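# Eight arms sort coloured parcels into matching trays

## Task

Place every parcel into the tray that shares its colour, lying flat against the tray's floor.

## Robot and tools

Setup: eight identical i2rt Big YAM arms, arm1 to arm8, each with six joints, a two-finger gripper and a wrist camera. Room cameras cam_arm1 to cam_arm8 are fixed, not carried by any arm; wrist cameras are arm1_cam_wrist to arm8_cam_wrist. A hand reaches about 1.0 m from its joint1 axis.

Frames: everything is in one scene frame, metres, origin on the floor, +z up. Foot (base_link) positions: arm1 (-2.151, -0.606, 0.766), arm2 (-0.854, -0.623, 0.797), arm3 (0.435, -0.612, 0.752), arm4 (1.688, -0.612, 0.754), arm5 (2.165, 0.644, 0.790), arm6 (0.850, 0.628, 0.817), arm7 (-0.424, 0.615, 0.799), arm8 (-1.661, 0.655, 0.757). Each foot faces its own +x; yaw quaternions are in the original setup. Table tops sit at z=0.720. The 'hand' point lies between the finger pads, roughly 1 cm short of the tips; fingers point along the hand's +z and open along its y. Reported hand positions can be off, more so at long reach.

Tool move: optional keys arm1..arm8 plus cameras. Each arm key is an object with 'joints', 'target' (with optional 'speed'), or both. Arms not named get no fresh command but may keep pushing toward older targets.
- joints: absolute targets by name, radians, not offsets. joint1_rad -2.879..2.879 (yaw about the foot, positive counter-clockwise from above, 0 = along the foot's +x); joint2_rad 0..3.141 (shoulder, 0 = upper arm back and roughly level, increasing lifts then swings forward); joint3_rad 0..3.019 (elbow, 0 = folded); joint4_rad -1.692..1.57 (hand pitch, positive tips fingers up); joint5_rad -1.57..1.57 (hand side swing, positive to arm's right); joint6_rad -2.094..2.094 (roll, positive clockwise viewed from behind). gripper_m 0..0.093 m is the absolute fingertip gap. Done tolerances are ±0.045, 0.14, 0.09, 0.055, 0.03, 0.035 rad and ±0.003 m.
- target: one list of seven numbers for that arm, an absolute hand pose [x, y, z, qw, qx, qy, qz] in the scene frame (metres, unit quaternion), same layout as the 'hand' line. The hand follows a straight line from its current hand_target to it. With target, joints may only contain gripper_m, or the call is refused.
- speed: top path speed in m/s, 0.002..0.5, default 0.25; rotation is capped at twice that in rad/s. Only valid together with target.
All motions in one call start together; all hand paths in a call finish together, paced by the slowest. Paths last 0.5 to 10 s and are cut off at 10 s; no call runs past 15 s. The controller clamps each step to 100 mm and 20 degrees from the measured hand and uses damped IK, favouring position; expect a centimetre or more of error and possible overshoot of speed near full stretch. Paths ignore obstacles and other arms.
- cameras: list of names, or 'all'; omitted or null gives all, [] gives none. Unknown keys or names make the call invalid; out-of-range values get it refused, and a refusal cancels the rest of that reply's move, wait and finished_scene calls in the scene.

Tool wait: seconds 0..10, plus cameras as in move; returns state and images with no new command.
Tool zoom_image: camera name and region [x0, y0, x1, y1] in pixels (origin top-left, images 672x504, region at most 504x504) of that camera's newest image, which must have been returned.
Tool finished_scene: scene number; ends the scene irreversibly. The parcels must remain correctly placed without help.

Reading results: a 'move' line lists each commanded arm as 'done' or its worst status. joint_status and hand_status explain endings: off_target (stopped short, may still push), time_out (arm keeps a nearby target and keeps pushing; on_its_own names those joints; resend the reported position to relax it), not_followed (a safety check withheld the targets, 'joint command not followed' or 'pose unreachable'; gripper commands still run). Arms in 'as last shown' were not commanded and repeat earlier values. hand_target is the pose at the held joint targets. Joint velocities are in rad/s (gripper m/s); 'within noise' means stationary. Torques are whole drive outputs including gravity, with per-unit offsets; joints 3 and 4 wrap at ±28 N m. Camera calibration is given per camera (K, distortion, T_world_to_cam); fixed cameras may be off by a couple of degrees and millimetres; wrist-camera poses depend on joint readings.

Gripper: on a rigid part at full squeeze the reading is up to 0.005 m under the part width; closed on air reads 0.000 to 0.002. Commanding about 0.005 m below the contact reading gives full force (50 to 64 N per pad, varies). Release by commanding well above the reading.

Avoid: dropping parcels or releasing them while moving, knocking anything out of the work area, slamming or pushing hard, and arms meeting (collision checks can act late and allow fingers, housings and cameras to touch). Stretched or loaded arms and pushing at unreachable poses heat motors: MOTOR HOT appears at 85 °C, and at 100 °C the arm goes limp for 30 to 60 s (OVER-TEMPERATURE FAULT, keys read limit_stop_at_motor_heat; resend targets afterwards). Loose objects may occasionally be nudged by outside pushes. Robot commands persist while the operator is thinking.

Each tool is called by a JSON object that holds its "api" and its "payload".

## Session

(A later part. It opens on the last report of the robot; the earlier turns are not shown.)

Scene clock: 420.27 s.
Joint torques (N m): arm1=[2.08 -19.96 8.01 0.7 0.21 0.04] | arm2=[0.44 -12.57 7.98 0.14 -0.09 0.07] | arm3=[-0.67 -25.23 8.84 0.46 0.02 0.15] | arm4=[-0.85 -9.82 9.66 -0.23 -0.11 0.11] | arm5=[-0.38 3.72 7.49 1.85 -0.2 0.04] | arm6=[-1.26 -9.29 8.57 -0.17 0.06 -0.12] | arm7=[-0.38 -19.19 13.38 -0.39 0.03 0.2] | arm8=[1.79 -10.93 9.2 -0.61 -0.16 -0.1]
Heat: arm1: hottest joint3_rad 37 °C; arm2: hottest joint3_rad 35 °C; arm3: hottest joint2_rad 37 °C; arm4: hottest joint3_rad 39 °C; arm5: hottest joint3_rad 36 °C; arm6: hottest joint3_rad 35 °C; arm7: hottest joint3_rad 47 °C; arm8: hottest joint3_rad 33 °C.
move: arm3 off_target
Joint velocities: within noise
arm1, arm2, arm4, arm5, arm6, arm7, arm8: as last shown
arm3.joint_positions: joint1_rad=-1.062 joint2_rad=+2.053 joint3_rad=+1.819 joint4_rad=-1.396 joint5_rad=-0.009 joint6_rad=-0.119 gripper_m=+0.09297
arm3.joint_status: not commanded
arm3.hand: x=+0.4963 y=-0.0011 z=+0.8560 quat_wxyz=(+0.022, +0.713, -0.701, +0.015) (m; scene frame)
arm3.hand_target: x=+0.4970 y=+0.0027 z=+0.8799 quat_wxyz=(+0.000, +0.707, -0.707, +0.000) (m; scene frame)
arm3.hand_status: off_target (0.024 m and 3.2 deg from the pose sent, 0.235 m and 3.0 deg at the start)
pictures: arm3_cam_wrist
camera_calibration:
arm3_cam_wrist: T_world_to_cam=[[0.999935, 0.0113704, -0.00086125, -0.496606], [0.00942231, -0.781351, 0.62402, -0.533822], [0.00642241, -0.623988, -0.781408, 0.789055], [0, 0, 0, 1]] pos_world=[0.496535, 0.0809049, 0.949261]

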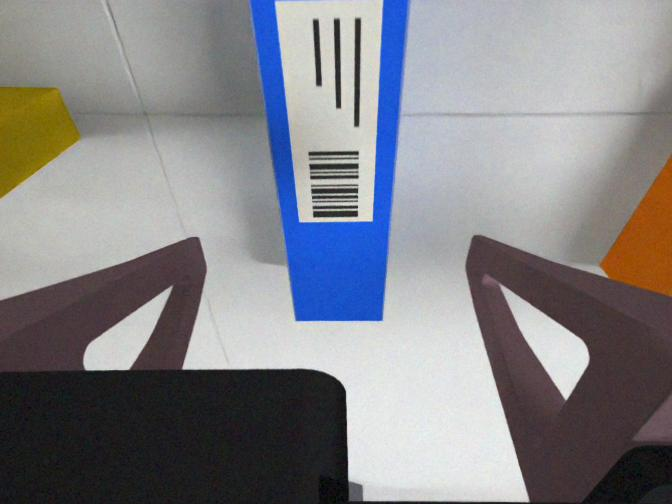

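{"api": "move", "payload": {"arm3": {"target":[0.498,0.008,0.772,0,-0.7071,0.7071,0],"speed":0.15}, "cameras": ["cam_arm1","cam_arm7"]}}

{"api": "zoom_image", "payload": {"camera": "cam_arm7", "region": [320, 30, 480, 170]}}

{"api": "zoom_image", "payload": {"camera": "cam_arm1", "region": [90, 310, 250, 470]}}

{"api": "move", "payload": {"arm3": {"joints":{"gripper_m":0.045}}, "cameras": []}}

{"api": "move", "payload": {"arm3": {"target":[0.46,-0.19,1.02,0,-0.7071,0.7071,0]}, "cameras": []}}

{"api": "move", "payload": {"arm3": {"joints":{"joint1_rad":2.115}}, "arm6": {"joints":{"joint1_rad":-1.14}}, "cameras": ["cam_arm3"]}}

Scene clock: 440.37 s.
Joint torques (N m): arm1=[2.2 -20.31 7.9 0.7 0.21 0.06] | arm2=[0.38 -12.57 7.98 0.14 -0.08 0.07] | arm3=[-0.44 -22.48 8.98 0.59 0.02 0.13] | arm4=[-0.79 -9.88 9.66 -0.21 -0.11 0.11] | arm5=[-0.5 3.25 7.56 1.85 -0.18 0.05] | arm6=[-1.32 -9.35 8.58 -0.17 0.06 -0.12] | arm7=[-0.26 -19.19 13.34 -0.38 0.05 0.19] | arm8=[1.96 -10.81 9.17 -0.5 -0.16 -0.09]
Heat: arm1: hottest joint3_rad 37 °C; arm2: hottest joint3_rad 35 °C; arm3: hottest joint2_rad 36 °C; arm4: hottest joint3_rad 39 °C; arm5: hottest joint3_rad 36 °C; arm6: hottest joint3_rad 35 °C; arm7: hottest joint3_rad 49 °C; arm8: hottest joint3_rad 33 °C.
move: arm3 done
Joint velocities: within noise
arm1, arm2, arm4, arm5, arm6, arm7, arm8: as last shown
arm3.joint_positions: joint1_rad=-1.062 joint2_rad=+2.115 joint3_rad=+1.687 joint4_rad=-1.168 joint5_rad=-0.009 joint6_rad=-0.118 gripper_m=+0.09297
arm3.joint_status: not commanded
arm3.hand: x=+0.4971 y=+0.0023 z=+0.7706 quat_wxyz=(+0.008, +0.713, -0.702, +0.004) (m; scene frame)
arm3.hand_target: x=+0.4980 y=+0.0079 z=+0.7719 quat_wxyz=(+0.000, +0.707, -0.707, +0.000) (m; scene frame)
arm3.hand_status: done (0.006 m and 1.4 deg from the pose sent, 0.084 m and 3.2 deg at the start)
pictures: cam_arm1, cam_arm7

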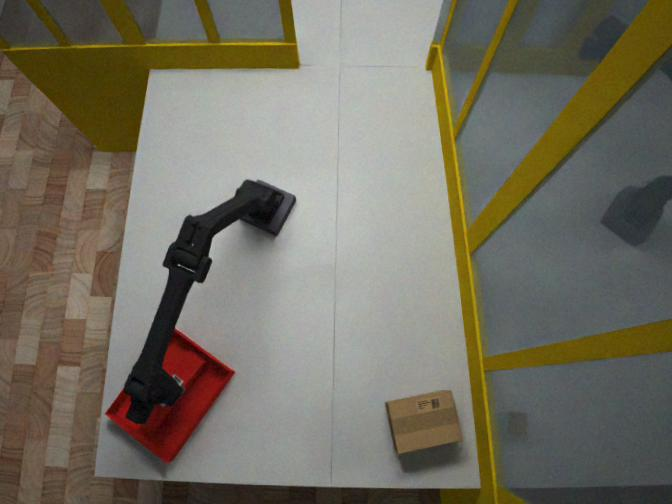

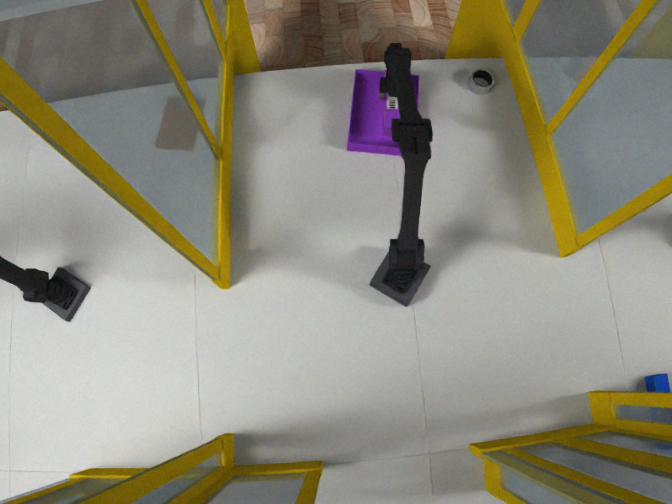

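Scaled by 3.150.

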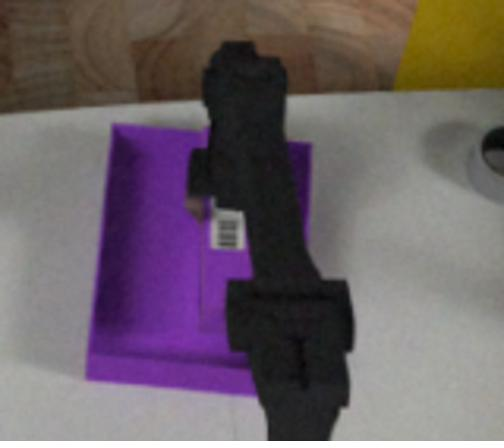

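Scaled by 3.150.

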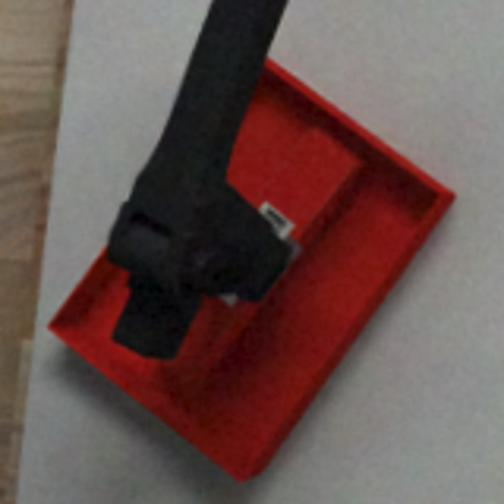

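Scene clock: 440.97 s.
Joint torques (N m): arm1=[2.14 -20.37 7.97 0.76 0.2 0.06] | arm2=[0.44 -12.57 7.98 0.14 -0.09 0.07] | arm3=[-0.67 -22.18 8.87 0.58 0.02 0.12] | arm4=[-0.85 -9.82 9.66 -0.23 -0.11 0.11] | arm5=[-0.32 3.02 7.46 1.92 -0.17 0.05] | arm6=[-1.26 -9.35 8.55 -0.17 0.06 -0.12] | arm7=[-0.56 -19.08 13.35 -0.35 0.03 0.19] | arm8=[1.79 -10.87 9.2 -0.54 -0.15 -0.11]
Heat: arm1: hottest joint3_rad 37 °C; arm2: hottest joint3_rad 35 °C; arm3: hottest joint2_rad 36 °C; arm4: hottest joint3_rad 39 °C; arm5: hottest joint3_rad 36 °C; arm6: hottest joint3_rad 35 °C; arm7: hottest joint3_rad 49 °C; arm8: hottest joint3_rad 33 °C.
move: arm3 off_target
Joint velocities: within noise
arm1, arm2, arm4, arm7, arm8: as last shown
arm3.joint_positions: joint1_rad=-1.062 joint2_rad=+2.115 joint3_rad=+1.687 joint4_rad=-1.168 joint5_rad=-0.009 joint6_rad=-0.117 gripper_m=+0.05863
arm3.joint_status: gripper_m off_target (ended at +0.05865, target +0.04500)
arm3.hand: x=+0.4971 y=+0.0023 z=+0.7706 quat_wxyz=(+0.008, +0.712, -0.702, +0.004) (m; scene frame)
arm3.hand_target: x=+0.4980 y=+0.0079 z=+0.7719 quat_wxyz=(+0.000, +0.707, -0.707, +0.000) (m; scene frame)
arm3.hand_status: not commanded
arm5.joint_positions: joint1_rad=+0.669 joint2_rad=+0.625 joint3_rad=+1.427 joint4_rad=-1.371 joint5_rad=+0.001 joint6_rad=-0.010 gripper_m=+0.09397
arm5.joint_status: not commanded
arm5.hand: x=+1.9537 y=+0.5512 z=+1.3379 quat_wxyz=(+0.092, +0.860, +0.183, -0.468) (m; scene frame)
arm5.hand_target: x=+1.9566 y=+0.5504 z=+1.3504 quat_wxyz=(+0.099, +0.853, +0.180, -0.480) (m; scene frame)
arm5.hand_status: not commanded
arm6.joint_positions: joint1_rad=+0.221 joint2_rad=+1.427 joint3_rad=+1.317 joint4_rad=-1.466 joint5_rad=-0.002 joint6_rad=-0.506 gripper_m=+0.09289
arm6.joint_status: not commanded
arm6.hand: x=+1.2315 y=+0.4686 z=+1.0445 quat_wxyz=(+0.002, +0.055, -0.999, -0.002) (m; scene frame)
arm6.hand_target: x=+1.2277 y=+0.4663 z=+1.0498 quat_wxyz=(+0.000, +0.052, -0.999, +0.000) (m; scene frame)
arm6.hand_status: not commanded
pictures: none
No camera images: "cameras" was empty.

Scene clock: 443.00 s.
Joint torques (N m): arm1=[2.08 -20.31 7.97 0.75 0.19 0.03] | arm2=[0.44 -12.57 7.98 0.14 -0.09 0.07] | arm3=[0.38 -13.98 10.37 -0.35 0 0.13] | arm4=[-0.85 -9.88 9.66 -0.21 -0.11 0.11] | arm5=[-0.97 2.61 7.53 1.77 -0.19 0.02] | arm6=[-1.2 -9.35 8.59 -0.17 0.07 -0.12] | arm7=[-0.44 -18.9 13.34 -0.38 0.04 0.2] | arm8=[1.73 -10.87 9.18 -0.54 -0.17 -0.1]
Heat: arm1: hottest joint3_rad 37 °C; arm2: hottest joint3_rad 35 °C; arm3: hottest joint2_rad 36 °C; arm4: hottest joint3_rad 39 °C; arm5: hottest joint3_rad 36 °C; arm6: hottest joint3_rad 35 °C; arm7: hottest joint3_rad 49 °C; arm8: hottest joint3_rad 33 °C.
move: arm3 off_target
Joint velocities: within noise
arm1, arm2, arm4, arm5, arm6, arm7, arm8: as last shown
arm3.joint_positions: joint1_rad=-1.037 joint2_rad=+1.459 joint3_rad=+1.427 joint4_rad=-1.557 joint5_rad=-0.009 joint6_rad=-0.080 gripper_m=+0.05863
arm3.joint_status: not commanded
arm3.hand: x=+0.4654 y=-0.1901 z=+1.0108 quat_wxyz=(+0.006, +0.708, -0.706, +0.002) (m; scene frame)
arm3.hand_target: x=+0.4601 y=-0.1901 z=+1.0199 quat_wxyz=(+0.000, +0.707, -0.707, +0.000) (m; scene frame)
arm3.hand_status: off_target (0.011 m and 0.7 deg from the pose sent, 0.317 m and 1.4 deg at the start)
pictures: none
No camera images: "cameras" was empty.

Scene clock: 446.10 s.
Joint torques (N m): arm1=[2.32 -20.31 7.97 0.77 0.18 0.05] | arm2=[0.44 -12.57 7.98 0.14 -0.09 0.07] | arm3=[-1.38 -14.33 10.4 -0.29 -0.03 0.11] | arm4=[-0.85 -9.82 9.68 -0.21 -0.11 0.1] | arm5=[-0.5 3.43 7.42 1.74 -0.2 0.04] | arm6=[-0.62 -9.41 8.58 -0.17 -0.07 -0.12] | arm7=[-0.44 -18.84 13.33 -0.36 0.04 0.18] | arm8=[1.61 -10.87 9.14 -0.55 -0.16 -0.11]
Heat: arm1: hottest joint3_rad 36 °C; arm2: hottest joint3_rad 35 °C; arm3: hottest joint2_rad 36 °C; arm4: hottest joint3_rad 39 °C; arm5: hottest joint3_rad 36 °C; arm6: hottest joint3_rad 35 °C; arm7: hottest joint3_rad 49 °C; arm8: hottest joint3_rad 33 °C.
move: arm3 done; arm6 done
Joint velocities: within noise
arm1, arm2, arm4, arm5, arm7, arm8: as last shown
arm3.joint_positions: joint1_rad=+2.126 joint2_rad=+1.459 joint3_rad=+1.427 joint4_rad=-1.557 joint5_rad=-0.008 joint6_rad=-0.078 gripper_m=+0.05854
arm3.joint_status: all done
arm3.hand: x=+0.4116 y=-1.0370 z=+1.0056 quat_wxyz=(-0.003, +0.699, +0.715, +0.014) (m; scene frame)
arm3.hand_target: x=+0.4063 y=-1.0365 z=+1.0147 quat_wxyz=(+0.000, +0.708, +0.706, +0.008) (m; scene frame)
arm3.hand_status: not commanded
arm6.joint_positions: joint1_rad=-1.140 joint2_rad=+1.427 joint3_rad=+1.317 joint4_rad=-1.466 joint5_rad=+0.002 joint6_rad=-0.506 gripper_m=+0.09290
arm6.joint_status: all done
arm6.hand: x=+0.7728 y=+0.2224 z=+1.0446 quat_wxyz=(+0.002, -0.586, -0.810, -0.002) (m; scene frame)
arm6.hand_target: x=+0.7737 y=+0.2250 z=+1.0499 quat_wxyz=(+0.000, -0.585, -0.811, +0.000) (m; scene frame)
arm6.hand_status: not commanded
pictures: cam_arm3

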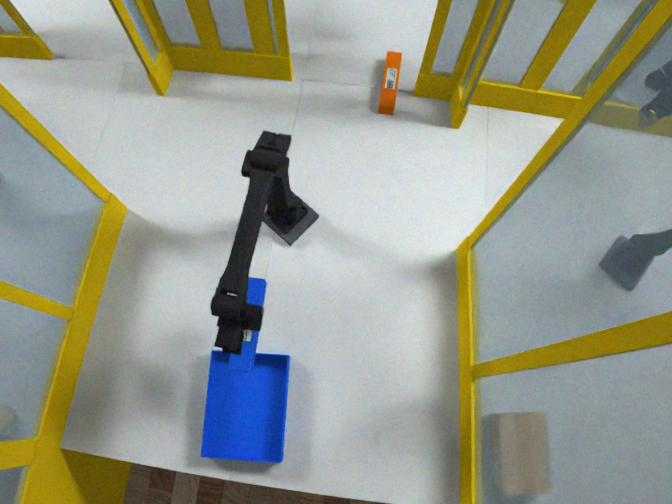

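{"api": "move", "payload": {"arm3": {"target":[0.39,-1.281,0.86,0,0.676,0.737,0],"speed":0.25}, "arm7": {"target":[-0.4,1.258,0.87,0,-0.643,0.766,0],"speed":0.15}, "arm1": {"target":[-2.405,-1.235,0.772,0,0.891,0.454,0],"speed":0.12}, "arm6": {"target":[0.73,0.0,0.88,0,0.7071,0.7071,0],"speed":0.25}, "cameras": ["arm6_cam_wrist","arm7_cam_wrist","arm3_cam_wrist"]}}

Scene clock: 471.90 s.
Joint torques (N m): arm1=[1.79 -19.84 7.5 0.76 0.2 0.06] | arm2=[0.44 -12.57 7.98 0.14 -0.08 0.07] | arm3=[-1.2 -23.65 14.09 -0.27 0.01 -0.23] | arm4=[-0.85 -9.82 9.66 -0.23 -0.11 0.11] | arm5=[-0.73 2.73 7.38 1.81 -0.2 0.03] | arm6=[-0.73 -15.79 12.16 -0.24 0.08 -0.01] | arm7=[0.5 -19.43 8.55 0.5 0.03 0.2] | arm8=[1.9 -10.58 9.21 -0.64 -0.16 -0.08]
Heat: arm1: hottest joint3_rad 36 °C; arm2: hottest joint3_rad 35 °C; arm3: hottest joint2_rad 34 °C; arm4: hottest joint3_rad 39 °C; arm5: hottest joint3_rad 36 °C; arm6: hottest joint3_rad 35 °C; arm7: hottest joint3_rad 50 °C; arm8: hottest joint3_rad 33 °C.
move: arm1 off_target; arm3 off_target; arm6 off_target; arm7 off_target
Joint velocities: within noise
arm1.joint_positions: joint1_rad=-1.538 joint2_rad=+2.256 joint3_rad=+1.947 joint4_rad=-1.251 joint5_rad=+0.004 joint6_rad=+0.242 gripper_m=+0.05918
arm1.joint_status: not commanded
arm1.hand: x=-2.4120 y=-1.2346 z=+0.7905 quat_wxyz=(-0.007, -0.892, -0.452, +0.006) (m; scene frame)
arm1.hand_target: x=-2.4049 y=-1.2346 z=+0.7722 quat_wxyz=(+0.000, -0.891, -0.454, +0.000) (m; scene frame)
arm1.hand_status: off_target (0.020 m and 1.1 deg from the pose sent, 0.027 m and 0.5 deg at the start)
arm2, arm4, arm5, arm8: as last shown
arm3.joint_positions: joint1_rad=+2.126 joint2_rad=+2.159 joint3_rad=+1.970 joint4_rad=-1.422 joint5_rad=+0.002 joint6_rad=-0.134 gripper_m=+0.05854
arm3.joint_status: not commanded
arm3.hand: x=+0.3981 y=-1.2649 z=+0.8383 quat_wxyz=(-0.014, +0.678, +0.734, +0.019) (m; scene frame)
arm3.hand_target: x=+0.3901 y=-1.2797 z=+0.8603 quat_wxyz=(+0.000, +0.676, +0.737, -0.001) (m; scene frame)
arm3.hand_status: off_target (0.028 m and 2.7 deg from the pose sent, 0.285 m and 4.0 deg at the start)
arm6.joint_positions: joint1_rad=-1.140 joint2_rad=+2.099 joint3_rad=+1.755 joint4_rad=-1.262 joint5_rad=-0.002 joint6_rad=-0.198 gripper_m=+0.09290
arm6.joint_status: not commanded
arm6.hand: x=+0.7345 y=+0.0170 z=+0.8655 quat_wxyz=(+0.009, -0.703, -0.711, -0.015) (m; scene frame)
arm6.hand_target: x=+0.7302 y=+0.0009 z=+0.8802 quat_wxyz=(+0.000, -0.707, -0.707, +0.000) (m; scene frame)
arm6.hand_status: off_target (0.023 m and 2.1 deg from the pose sent, 0.280 m and 18.3 deg at the start)
arm7.joint_positions: joint1_rad=+2.165 joint2_rad=+2.141 joint3_rad=+1.855 joint4_rad=-1.311 joint5_rad=-0.002 joint6_rad=+0.130 gripper_m=+0.06000
arm7.joint_status: not commanded
arm7.hand: x=-0.3944 y=+1.2575 z=+0.8599 quat_wxyz=(+0.009, +0.643, -0.766, +0.008) (m; scene frame)
arm7.hand_target: x=-0.3998 y=+1.2580 z=+0.8700 quat_wxyz=(+0.000, +0.643, -0.766, +0.000) (m; scene frame)
arm7.hand_status: off_target (0.012 m and 1.4 deg from the pose sent, 0.037 m and 2.5 deg at the start)
pictures: arm3_cam_wrist, arm6_cam_wrist, arm7_cam_wrist
camera_calibration:
arm3_cam_wrist: T_world_to_cam=[[-0.997208, -0.0746715, 0.000730914, 0.300794], [-0.0582329, 0.78373, 0.618366, 0.501978], [-0.0467471, 0.616597, -0.78589, 1.5814], [0, 0, 0, 1]] pos_world=[0.403112, -1.34604, 0.932182]
arm6_cam_wrist: T_world_to_cam=[[-0.999838, -0.0178988, -0.00212685, 0.735043], [-0.0155597, 0.797513, 0.603101, -0.51827], [-0.00909856, 0.603036, -0.797662, 0.811112], [0, 0, 0, 1]] pos_world=[0.734239, -0.062646, 0.961125]
arm7_cam_wrist: T_world_to_cam=[[0.987252, -0.158542, 0.014074, 0.573465], [-0.136245, -0.796061, 0.589681, 0.446573], [-0.0822857, -0.584081, -0.807513, 1.51768], [0, 0, 0, 1]] pos_world=[-0.380428, 1.33286, 0.954137]

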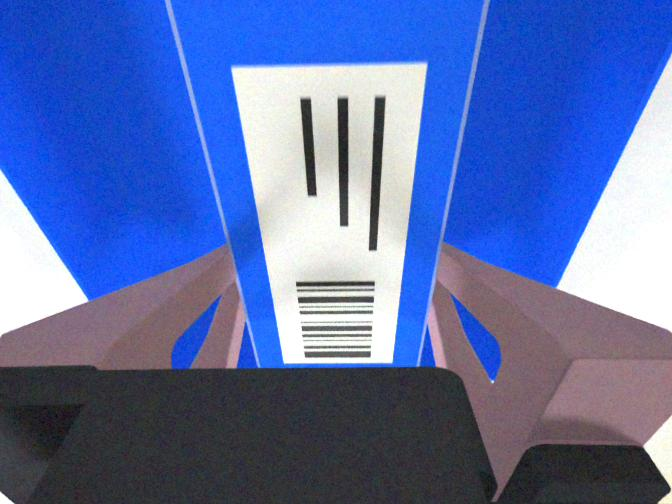

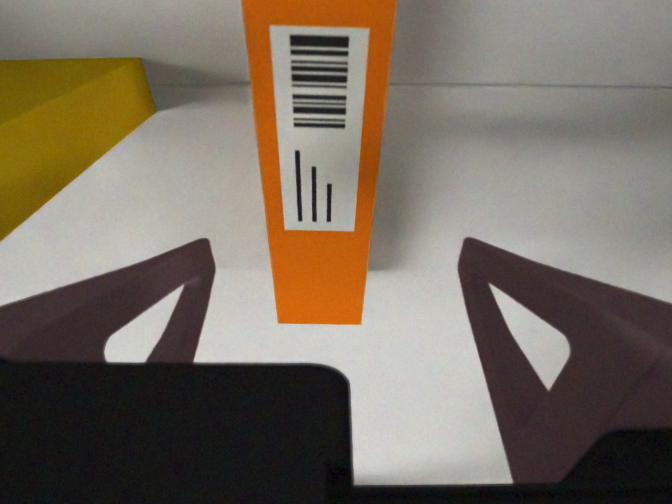

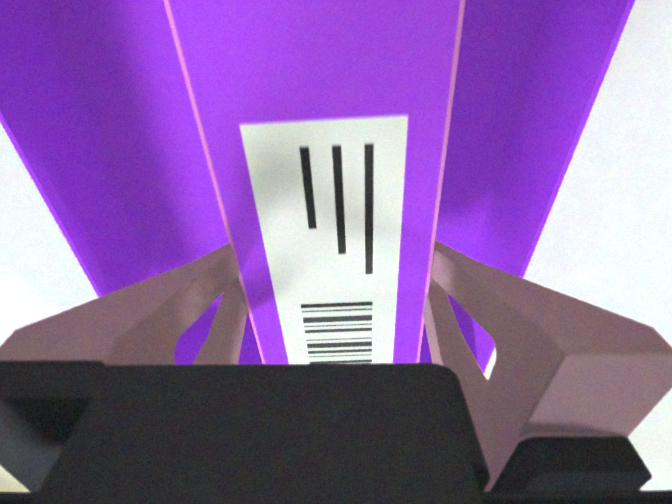

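{"api": "move", "payload": {"arm1": {"joints":{"gripper_m":0.093}}, "arm3": {"target":[0.388,-1.281,0.79,0,0.676,0.737,0],"speed":0.12}, "arm7": {"target":[-0.42,1.256,0.88,0,-0.643,0.766,0],"speed":0.12}, "arm6": {"target":[0.736,0.0,0.774,0,0.7071,0.7071,0],"speed":0.15}, "cameras": ["arm7_cam_wrist"]}}

{"api": "move", "payload": {"arm1": {"target":[-2.405,-1.225,0.93,0,0.891,0.454,0]}, "arm6": {"joints":{"gripper_m":0.045}}, "arm7": {"target":[-0.42,1.258,0.785,0,-0.643,0.766,0],"speed":0.1}, "arm3": {"target":[0.388,-1.281,0.777,0,0.676,0.737,0],"speed":0.12}, "cameras": ["arm7_cam_wrist","arm3_cam_wrist","arm1_cam_wrist"]}}

{"api": "move", "payload": {"arm6": {"target":[0.771,0.215,1.02,0,0.7071,0.7071,0]}, "cameras": []}}

{"api": "move", "payload": {"arm6": {"joints":{"joint1_rad":0.213}}, "cameras": []}}

{"api": "move", "payload": {"arm6": {"target":[1.485,0.35,0.85,0,0,1,0]}, "cameras": ["arm6_cam_wrist"]}}

Scene clock: 492.33 s.
Joint torques (N m): arm1=[2.43 -19.55 7.53 0.79 0.2 0.06] | arm2=[0.44 -12.57 7.98 0.14 -0.09 0.07] | arm3=[-1.49 -24 9.35 0.57 0 -0.23] | arm4=[-0.85 -9.88 9.66 -0.23 -0.11 0.11] | arm5=[-0.5 3.08 7.54 1.77 -0.17 0.07] | arm6=[0.09 -16.38 7.77 0.55 0.08 0] | arm7=[0.26 -19.37 8.87 -0.12 0.05 0.19] | arm8=[1.79 -10.81 9.2 -0.57 -0.14 -0.1]
Heat: arm1: hottest joint3_rad 35 °C; arm2: hottest joint3_rad 35 °C; arm3: hottest joint2_rad 36 °C; arm4: hottest joint3_rad 39 °C; arm5: hottest joint3_rad 36 °C; arm6: hottest joint3_rad 37 °C; arm7: hottest joint3_rad 46 °C; arm8: hottest joint3_rad 34 °C.
move: arm1 done; arm3 off_target; arm6 done; arm7 off_target
Joint velocities: within noise
arm1.joint_positions: joint1_rad=-1.538 joint2_rad=+2.256 joint3_rad=+1.947 joint4_rad=-1.251 joint5_rad=+0.004 joint6_rad=+0.242 gripper_m=+0.09289
arm1.joint_status: all done
arm1.hand: x=-2.4121 y=-1.2346 z=+0.7905 quat_wxyz=(-0.007, -0.892, -0.452, +0.006) (m; scene frame)
arm1.hand_target: x=-2.4049 y=-1.2346 z=+0.7722 quat_wxyz=(+0.000, -0.891, -0.454, +0.000) (m; scene frame)
arm1.hand_status: not commanded
arm2, arm4, arm5, arm8: as last shown
arm3.joint_positions: joint1_rad=+2.126 joint2_rad=+2.210 joint3_rad=+1.922 joint4_rad=-1.298 joint5_rad=+0.002 joint6_rad=-0.138 gripper_m=+0.05854
arm3.joint_status: not commanded
arm3.hand: x=+0.3978 y=-1.2756 z=+0.7872 quat_wxyz=(-0.006, +0.677, +0.736, +0.009) (m; scene frame)
arm3.hand_target: x=+0.3881 y=-1.2808 z=+0.7900 quat_wxyz=(+0.000, +0.676, +0.737, +0.000) (m; scene frame)
arm3.hand_status: off_target (0.012 m and 1.2 deg from the pose sent, 0.052 m and 2.7 deg at the start)
arm6.joint_positions: joint1_rad=-1.140 joint2_rad=+2.220 joint3_rad=+1.703 joint4_rad=-1.070 joint5_rad=-0.002 joint6_rad=-0.189 gripper_m=+0.09290
arm6.joint_status: not commanded
arm6.hand: x=+0.7325 y=+0.0065 z=+0.7736 quat_wxyz=(+0.004, -0.707, -0.708, -0.007) (m; scene frame)
arm6.hand_target: x=+0.7361 y=+0.0001 z=+0.7741 quat_wxyz=(+0.000, -0.707, -0.707, +0.000) (m; scene frame)
arm6.hand_status: done (0.007 m and 1.0 deg from the pose sent, 0.093 m and 2.1 deg at the start)
arm7.joint_positions: joint1_rad=+2.198 joint2_rad=+2.127 joint3_rad=+1.855 joint4_rad=-1.311 joint5_rad=-0.002 joint6_rad=+0.161 gripper_m=+0.06000
arm7.joint_status: not commanded
arm7.hand: x=-0.4155 y=+1.2590 z=+0.8684 quat_wxyz=(+0.004, +0.643, -0.766, +0.003) (m; scene frame)
arm7.hand_target: x=-0.4198 y=+1.2561 z=+0.8799 quat_wxyz=(+0.000, +0.643, -0.766, +0.000) (m; scene frame)
arm7.hand_status: off_target (0.013 m and 0.6 deg from the pose sent, 0.033 m and 1.4 deg at the start)
pictures: arm7_cam_wrist
camera_calibration:
arm7_cam_wrist: T_world_to_cam=[[0.987539, -0.156848, 0.0129025, 0.593402], [-0.135304, -0.804299, 0.578615, 0.460233], [-0.080377, -0.573151, -0.815498, 1.5177], [0, 0, 0, 1]] pos_world=[-0.401748, 1.33311, 0.963729]

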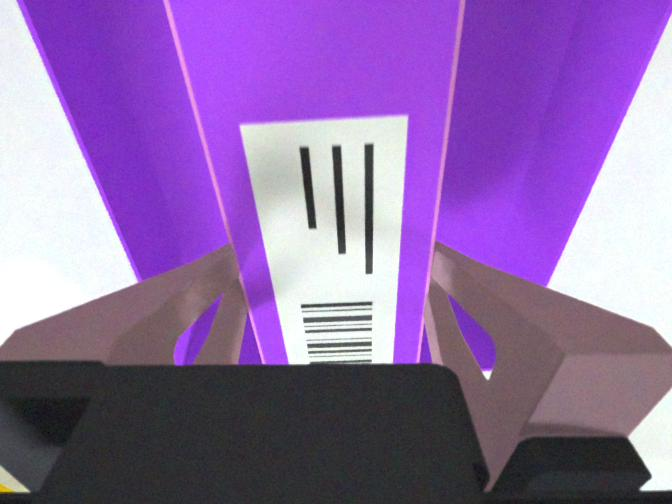

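Scene clock: 494.07 s.
Joint torques (N m): arm1=[1.79 -19.84 12.42 -0.2 0.17 0.01] | arm2=[0.44 -12.57 7.98 0.14 -0.08 0.07] | arm3=[-1.44 -23.18 8.9 0.59 -0.02 -0.23] | arm4=[-0.79 -9.82 9.66 -0.21 -0.11 0.11] | arm5=[0.03 3.25 7.43 1.73 -0.17 0.04] | arm6=[0.03 -16.56 7.77 0.57 0.08 -0.01] | arm7=[0.38 -17.38 8.58 0.57 0.04 0.2] | arm8=[2.08 -10.99 9.14 -0.51 -0.14 -0.09]
Heat: arm1: hottest joint3_rad 35 °C; arm2: hottest joint3_rad 35 °C; arm3: hottest joint2_rad 36 °C; arm4: hottest joint3_rad 39 °C; arm5: hottest joint3_rad 36 °C; arm6: hottest joint3_rad 37 °C; arm7: hottest joint3_rad 46 °C; arm8: hottest joint3_rad 34 °C.
move: arm1 off_target; arm3 off_target; arm6 off_target; arm7 done
Joint velocities: within noise
arm1.joint_positions: joint1_rad=-1.538 joint2_rad=+2.149 joint3_rad=+2.104 joint4_rad=-1.560 joint5_rad=+0.004 joint6_rad=+0.242 gripper_m=+0.09289
arm1.joint_status: not commanded
arm1.hand: x=-2.4042 y=-1.2131 z=+0.9188 quat_wxyz=(+0.008, -0.892, -0.452, -0.011) (m; scene frame)
arm1.hand_target: x=-2.4047 y=-1.2243 z=+0.9300 quat_wxyz=(+0.000, -0.891, -0.454, +0.000) (m; scene frame)
arm1.hand_status: off_target (0.016 m and 1.5 deg from the pose sent, 0.140 m and 1.1 deg at the start)
arm2.joint_positions: joint1_rad=-0.302 joint2_rad=+1.401 joint3_rad=+1.362 joint4_rad=-1.516 joint5_rad=+0.002 joint6_rad=-0.481 gripper_m=+0.09294
arm2.joint_status: not commanded
arm2.hand: x=-1.0878 y=-0.2859 z=+1.0522 quat_wxyz=(-0.006, +0.971, -0.239, -0.006) (m; scene frame)
arm2.hand_target: x=-1.0869 y=-0.2892 z=+1.0500 quat_wxyz=(+0.000, +0.970, -0.244, +0.000) (m; scene frame)
arm2.hand_status: not commanded
arm3.joint_positions: joint1_rad=+2.126 joint2_rad=+2.210 joint3_rad=+1.911 joint4_rad=-1.271 joint5_rad=+0.002 joint6_rad=-0.138 gripper_m=+0.05854
arm3.joint_status: not commanded
arm3.hand: x=+0.3977 y=-1.2784 z=+0.7834 quat_wxyz=(+0.000, +0.677, +0.736, +0.003) (m; scene frame)
arm3.hand_target: x=+0.3881 y=-1.2808 z=+0.7770 quat_wxyz=(+0.000, +0.676, +0.737, +0.000) (m; scene frame)
arm3.hand_status: off_target (0.012 m and 0.4 deg from the pose sent, 0.015 m and 1.2 deg at the start)
arm4.joint_positions: joint1_rad=+0.811 joint2_rad=+1.433 joint3_rad=+1.505 joint4_rad=-1.631 joint5_rad=+0.014 joint6_rad=-0.416 gripper_m=+0.09291
arm4.joint_status: not commanded
arm4.hand: x=+1.6134 y=-0.1949 z=+1.0472 quat_wxyz=(-0.002, +0.887, -0.463, -0.001) (m; scene frame)
arm4.hand_target: x=+1.6186 y=-0.1982 z=+1.0440 quat_wxyz=(+0.006, +0.882, -0.470, +0.005) (m; scene frame)
arm4.hand_status: not commanded
arm5: as last shown
arm6.joint_positions: joint1_rad=-1.140 joint2_rad=+2.220 joint3_rad=+1.703 joint4_rad=-1.070 joint5_rad=-0.002 joint6_rad=-0.187 gripper_m=+0.05935
arm6.joint_status: gripper_m off_target (ended at +0.05937, target +0.04500)
arm6.hand: x=+0.7325 y=+0.0065 z=+0.7736 quat_wxyz=(+0.004, -0.707, -0.707, -0.007) (m; scene frame)
arm6.hand_target: x=+0.7361 y=+0.0001 z=+0.7741 quat_wxyz=(+0.000, -0.707, -0.707, +0.000) (m; scene frame)
arm6.hand_status: not commanded
arm7.joint_positions: joint1_rad=+2.198 joint2_rad=+2.192 joint3_rad=+1.756 joint4_rad=-1.135 joint5_rad=-0.002 joint6_rad=+0.161 gripper_m=+0.06000
arm7.joint_status: not commanded
arm7.hand: x=-0.4155 y=+1.2585 z=+0.7925 quat_wxyz=(+0.000, +0.643, -0.766, -0.002) (m; scene frame)
arm7.hand_target: x=-0.4198 y=+1.2580 z=+0.7851 quat_wxyz=(+0.000, +0.643, -0.766, +0.000) (m; scene frame)
arm7.hand_status: done (0.009 m and 0.2 deg from the pose sent, 0.084 m and 0.6 deg at the start)
arm8.joint_positions: joint1_rad=-0.999 joint2_rad=+1.396 joint3_rad=+1.459 joint4_rad=-1.621 joint5_rad=+0.002 joint6_rad=-0.188 gripper_m=+0.09294
arm8.joint_status: not commanded
arm8.hand: x=-2.0681 y=+0.6704 z=+1.0510 quat_wxyz=(+0.001, -0.997, -0.077, +0.007) (m; scene frame)
arm8.hand_target: x=-2.0642 y=+0.6702 z=+1.0496 quat_wxyz=(+0.000, -0.997, -0.080, +0.000) (m; scene frame)
arm8.hand_status: not commanded
pictures: arm1_cam_wrist, arm3_cam_wrist, arm7_cam_wrist
camera_calibration:
arm1_cam_wrist: T_world_to_cam=[[-0.796856, 0.604169, -0.00047255, -1.18139], [0.485194, 0.640402, 0.595375, 1.40106], [0.36001, 0.474199, -0.803448, 2.30564], [0, 0, 0, 1]] pos_world=[-2.45123, -1.27681, 1.01775]
arm3_cam_wrist: T_world_to_cam=[[-0.996926, -0.0781172, 0.00603499, 0.290705], [-0.0597908, 0.808297, 0.585731, 0.604125], [-0.0506337, 0.583569, -0.810483, 1.52509], [0, 0, 0, 1]] pos_world=[0.403153, -1.3556, 0.880448]
arm7_cam_wrist: T_world_to_cam=[[0.987476, -0.157377, 0.0111354, 0.596393], [-0.135705, -0.811249, 0.568735, 0.520166], [-0.0804725, -0.563124, -0.822445, 1.44837], [0, 0, 0, 1]] pos_world=[-0.40178, 1.33146, 0.88873]

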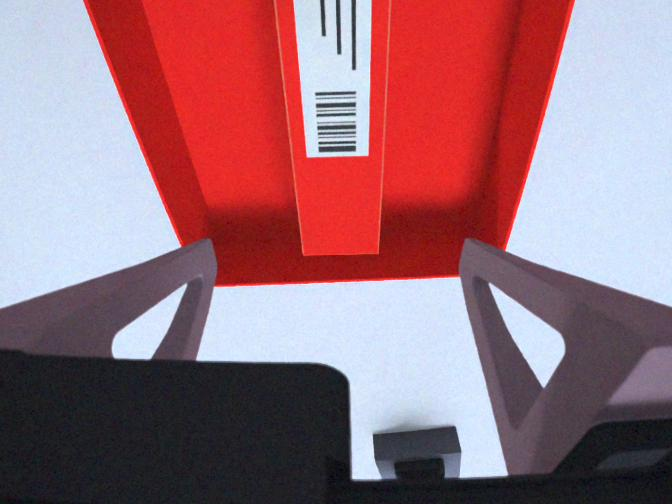

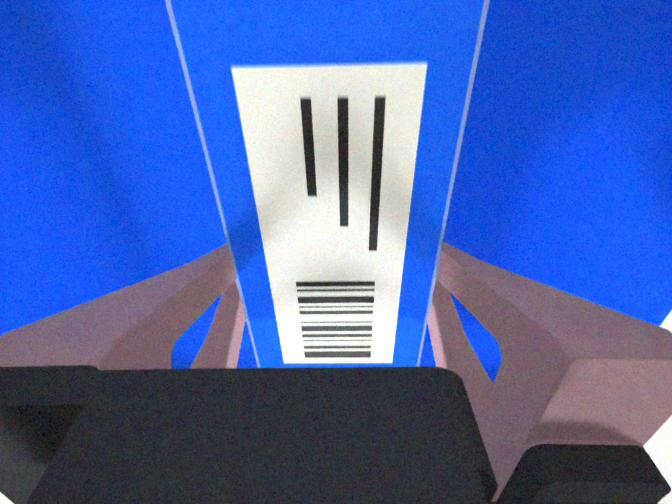

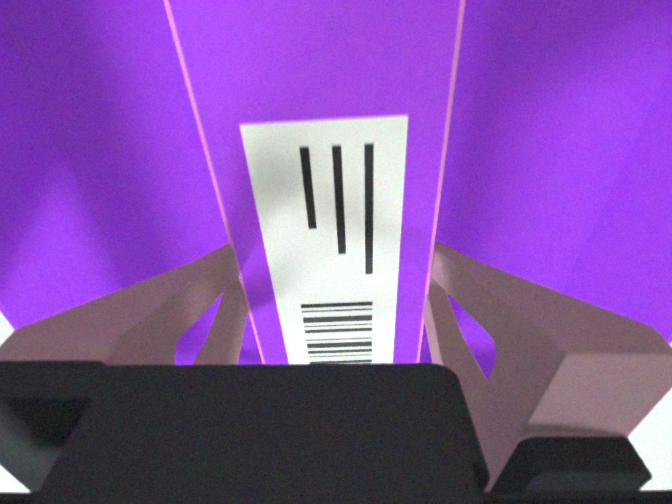

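Scene clock: 496.17 s.
Joint torques (N m): arm1=[1.9 -19.84 12.44 -0.16 0.19 0.04] | arm2=[0.44 -12.57 7.98 0.14 -0.08 0.07] | arm3=[-1.44 -23.12 8.91 0.58 -0.02 -0.23] | arm4=[-0.79 -9.82 9.66 -0.23 -0.11 0.1] | arm5=[0.38 3.02 7.56 1.78 -0.18 0.07] | arm6=[-0.67 -9.76 8.65 -0.14 0.09 -0.11] | arm7=[0.15 -17.2 8.57 0.55 0.04 0.21] | arm8=[1.61 -10.93 9.18 -0.57 -0.18 -0.09]
Heat: arm1: hottest joint3_rad 36 °C; arm2: hottest joint3_rad 35 °C; arm3: hottest joint2_rad 36 °C; arm4: hottest joint3_rad 39 °C; arm5: hottest joint3_rad 36 °C; arm6: hottest joint3_rad 37 °C; arm7: hottest joint3_rad 46 °C; arm8: hottest joint3_rad 34 °C.
move: arm6 done
Joint velocities: within noise
arm1, arm2, arm3, arm4, arm5, arm7, arm8: as last shown
arm1.hand: x=-2.4042 y=-1.2130 z=+0.9188 quat_wxyz=(+0.008, -0.892, -0.452, -0.011) (m; scene frame)
arm3.hand: x=+0.3977 y=-1.2784 z=+0.7832 quat_wxyz=(+0.000, +0.677, +0.736, +0.003) (m; scene frame)
arm3.hand_target: x=+0.3881 y=-1.2807 z=+0.7770 quat_wxyz=(+0.000, +0.676, +0.737, +0.000) (m; scene frame)
arm6.joint_positions: joint1_rad=-1.140 joint2_rad=+1.464 joint3_rad=+1.274 joint4_rad=-1.388 joint5_rad=-0.002 joint6_rad=-0.187 gripper_m=+0.05935
arm6.joint_status: not commanded
arm6.hand: x=+0.7717 y=+0.2134 z=+1.0134 quat_wxyz=(+0.001, -0.707, -0.707, -0.003) (m; scene frame)
arm6.hand_target: x=+0.7711 y=+0.2150 z=+1.0200 quat_wxyz=(+0.000, -0.707, -0.707, +0.000) (m; scene frame)
arm6.hand_status: done (0.007 m and 0.4 deg from the pose sent, 0.325 m and 0.9 deg at the start)
pictures: none
No camera images: "cameras" was empty.

Scene clock: 497.97 s.
Joint torques (N m): arm1=[2.08 -19.78 12.42 -0.17 0.18 0.04] | arm2=[0.44 -12.57 7.99 0.14 -0.08 0.07] | arm3=[-1.49 -23.24 8.95 0.58 -0.02 -0.22] | arm4=[-0.79 -9.82 9.66 -0.23 -0.11 0.11] | arm5=[-0.21 3.31 7.46 1.81 -0.19 0.05] | arm6=[-0.79 -9.76 8.68 -0.17 0.09 -0.1] | arm7=[0.21 -17.2 8.55 0.5 0.05 0.19] | arm8=[1.96 -10.87 9.17 -0.51 -0.16 -0.09]
Heat: arm1: hottest joint3_rad 36 °C; arm2: hottest joint3_rad 35 °C; arm3: hottest joint2_rad 36 °C; arm4: hottest joint3_rad 39 °C; arm5: hottest joint3_rad 36 °C; arm6: hottest joint3_rad 37 °C; arm7: hottest joint3_rad 46 °C; arm8: hottest joint3_rad 34 °C.
move: arm6 done
Joint velocities: within noise
arm1, arm2, arm3, arm4, arm5, arm7, arm8: as last shown
arm6.joint_positions: joint1_rad=+0.216 joint2_rad=+1.464 joint3_rad=+1.274 joint4_rad=-1.388 joint5_rad=-0.002 joint6_rad=-0.187 gripper_m=+0.05937
arm6.joint_status: all done
arm6.hand: x=+1.2390 y=+0.4630 z=+1.0133 quat_wxyz=(+0.003, -0.107, -0.994, -0.002) (m; scene frame)
arm6.hand_target: x=+1.2371 y=+0.4622 z=+1.0199 quat_wxyz=(+0.000, -0.108, -0.994, +0.000) (m; scene frame)
arm6.hand_status: not commanded
pictures: none
No camera images: "cameras" was empty.

Scene clock: 500.27 s.
Joint torques (N m): arm1=[2.02 -19.96 12.41 -0.18 0.2 0.02] | arm2=[0.38 -12.57 7.98 0.14 -0.08 0.07] | arm3=[-1.55 -23.12 8.92 0.59 -0.02 -0.22] | arm4=[-0.79 -9.82 9.66 -0.23 -0.11 0.11] | arm5=[-0.62 2.96 7.54 1.92 -0.17 0.07] | arm6=[-1.32 -17.55 12.6 -0.14 -0.01 -0.16] | arm7=[0.21 -17.26 8.61 0.55 0.04 0.2] | arm8=[1.85 -10.87 9.25 -0.57 -0.18 -0.09]
Heat: arm1: hottest joint3_rad 36 °C; arm2: hottest joint3_rad 35 °C; arm3: hottest joint2_rad 36 °C; arm4: hottest joint3_rad 39 °C; arm5: hottest joint3_rad 36 °C; arm6: hottest joint3_rad 37 °C; arm7: hottest joint3_rad 45 °C; arm8: hottest joint3_rad 34 °C.
move: arm6 off_target
Joint velocities: within noise
arm1, arm2, arm3, arm4, arm7, arm8: as last shown
arm5.joint_positions: joint1_rad=+0.669 joint2_rad=+0.625 joint3_rad=+1.427 joint4_rad=-1.371 joint5_rad=+0.001 joint6_rad=-0.010 gripper_m=+0.09397
arm5.joint_status: not commanded
arm5.hand: x=+1.9537 y=+0.5512 z=+1.3379 quat_wxyz=(+0.092, +0.860, +0.183, -0.468) (m; scene frame)
arm5.hand_target: x=+1.9566 y=+0.5504 z=+1.3504 quat_wxyz=(+0.099, +0.853, +0.180, -0.480) (m; scene frame)
arm5.hand_status: not commanded
arm6.joint_positions: joint1_rad=+0.215 joint2_rad=+2.276 joint3_rad=+1.982 joint4_rad=-1.313 joint5_rad=+0.000 joint6_rad=-0.403 gripper_m=+0.05937
arm6.joint_status: not commanded
arm6.hand: x=+1.4715 y=+0.3632 z=+0.8351 quat_wxyz=(+0.017, +0.000, -1.000, -0.007) (m; scene frame)
arm6.hand_target: x=+1.4840 y=+0.3504 z=+0.8503 quat_wxyz=(-0.001, +0.000, -1.000, +0.000) (m; scene frame)
arm6.hand_status: off_target (0.024 m and 2.1 deg from the pose sent, 0.316 m and 12.3 deg at the start)
pictures: arm6_cam_wrist
camera_calibration:
arm6_cam_wrist: T_world_to_cam=[[0.00766656, -0.99994, -0.00777294, 0.356945], [-0.797625, -0.0108032, 0.603056, 0.679871], [-0.603104, 0.00157653, -0.797661, 1.6774], [0, 0, 0, 1]] pos_world=[1.55119, 0.361624, 0.930769]

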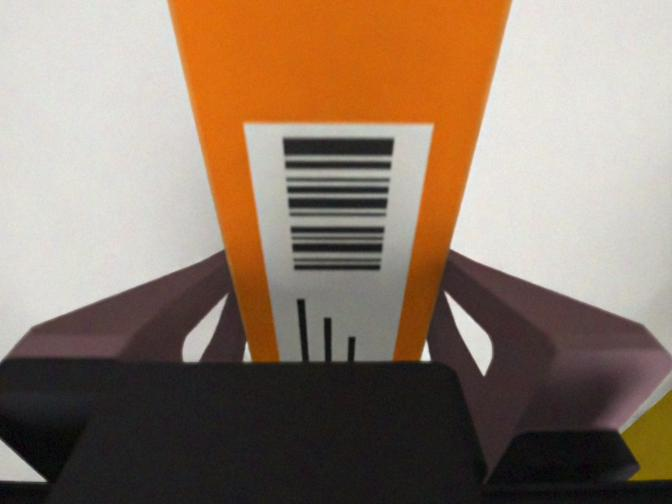

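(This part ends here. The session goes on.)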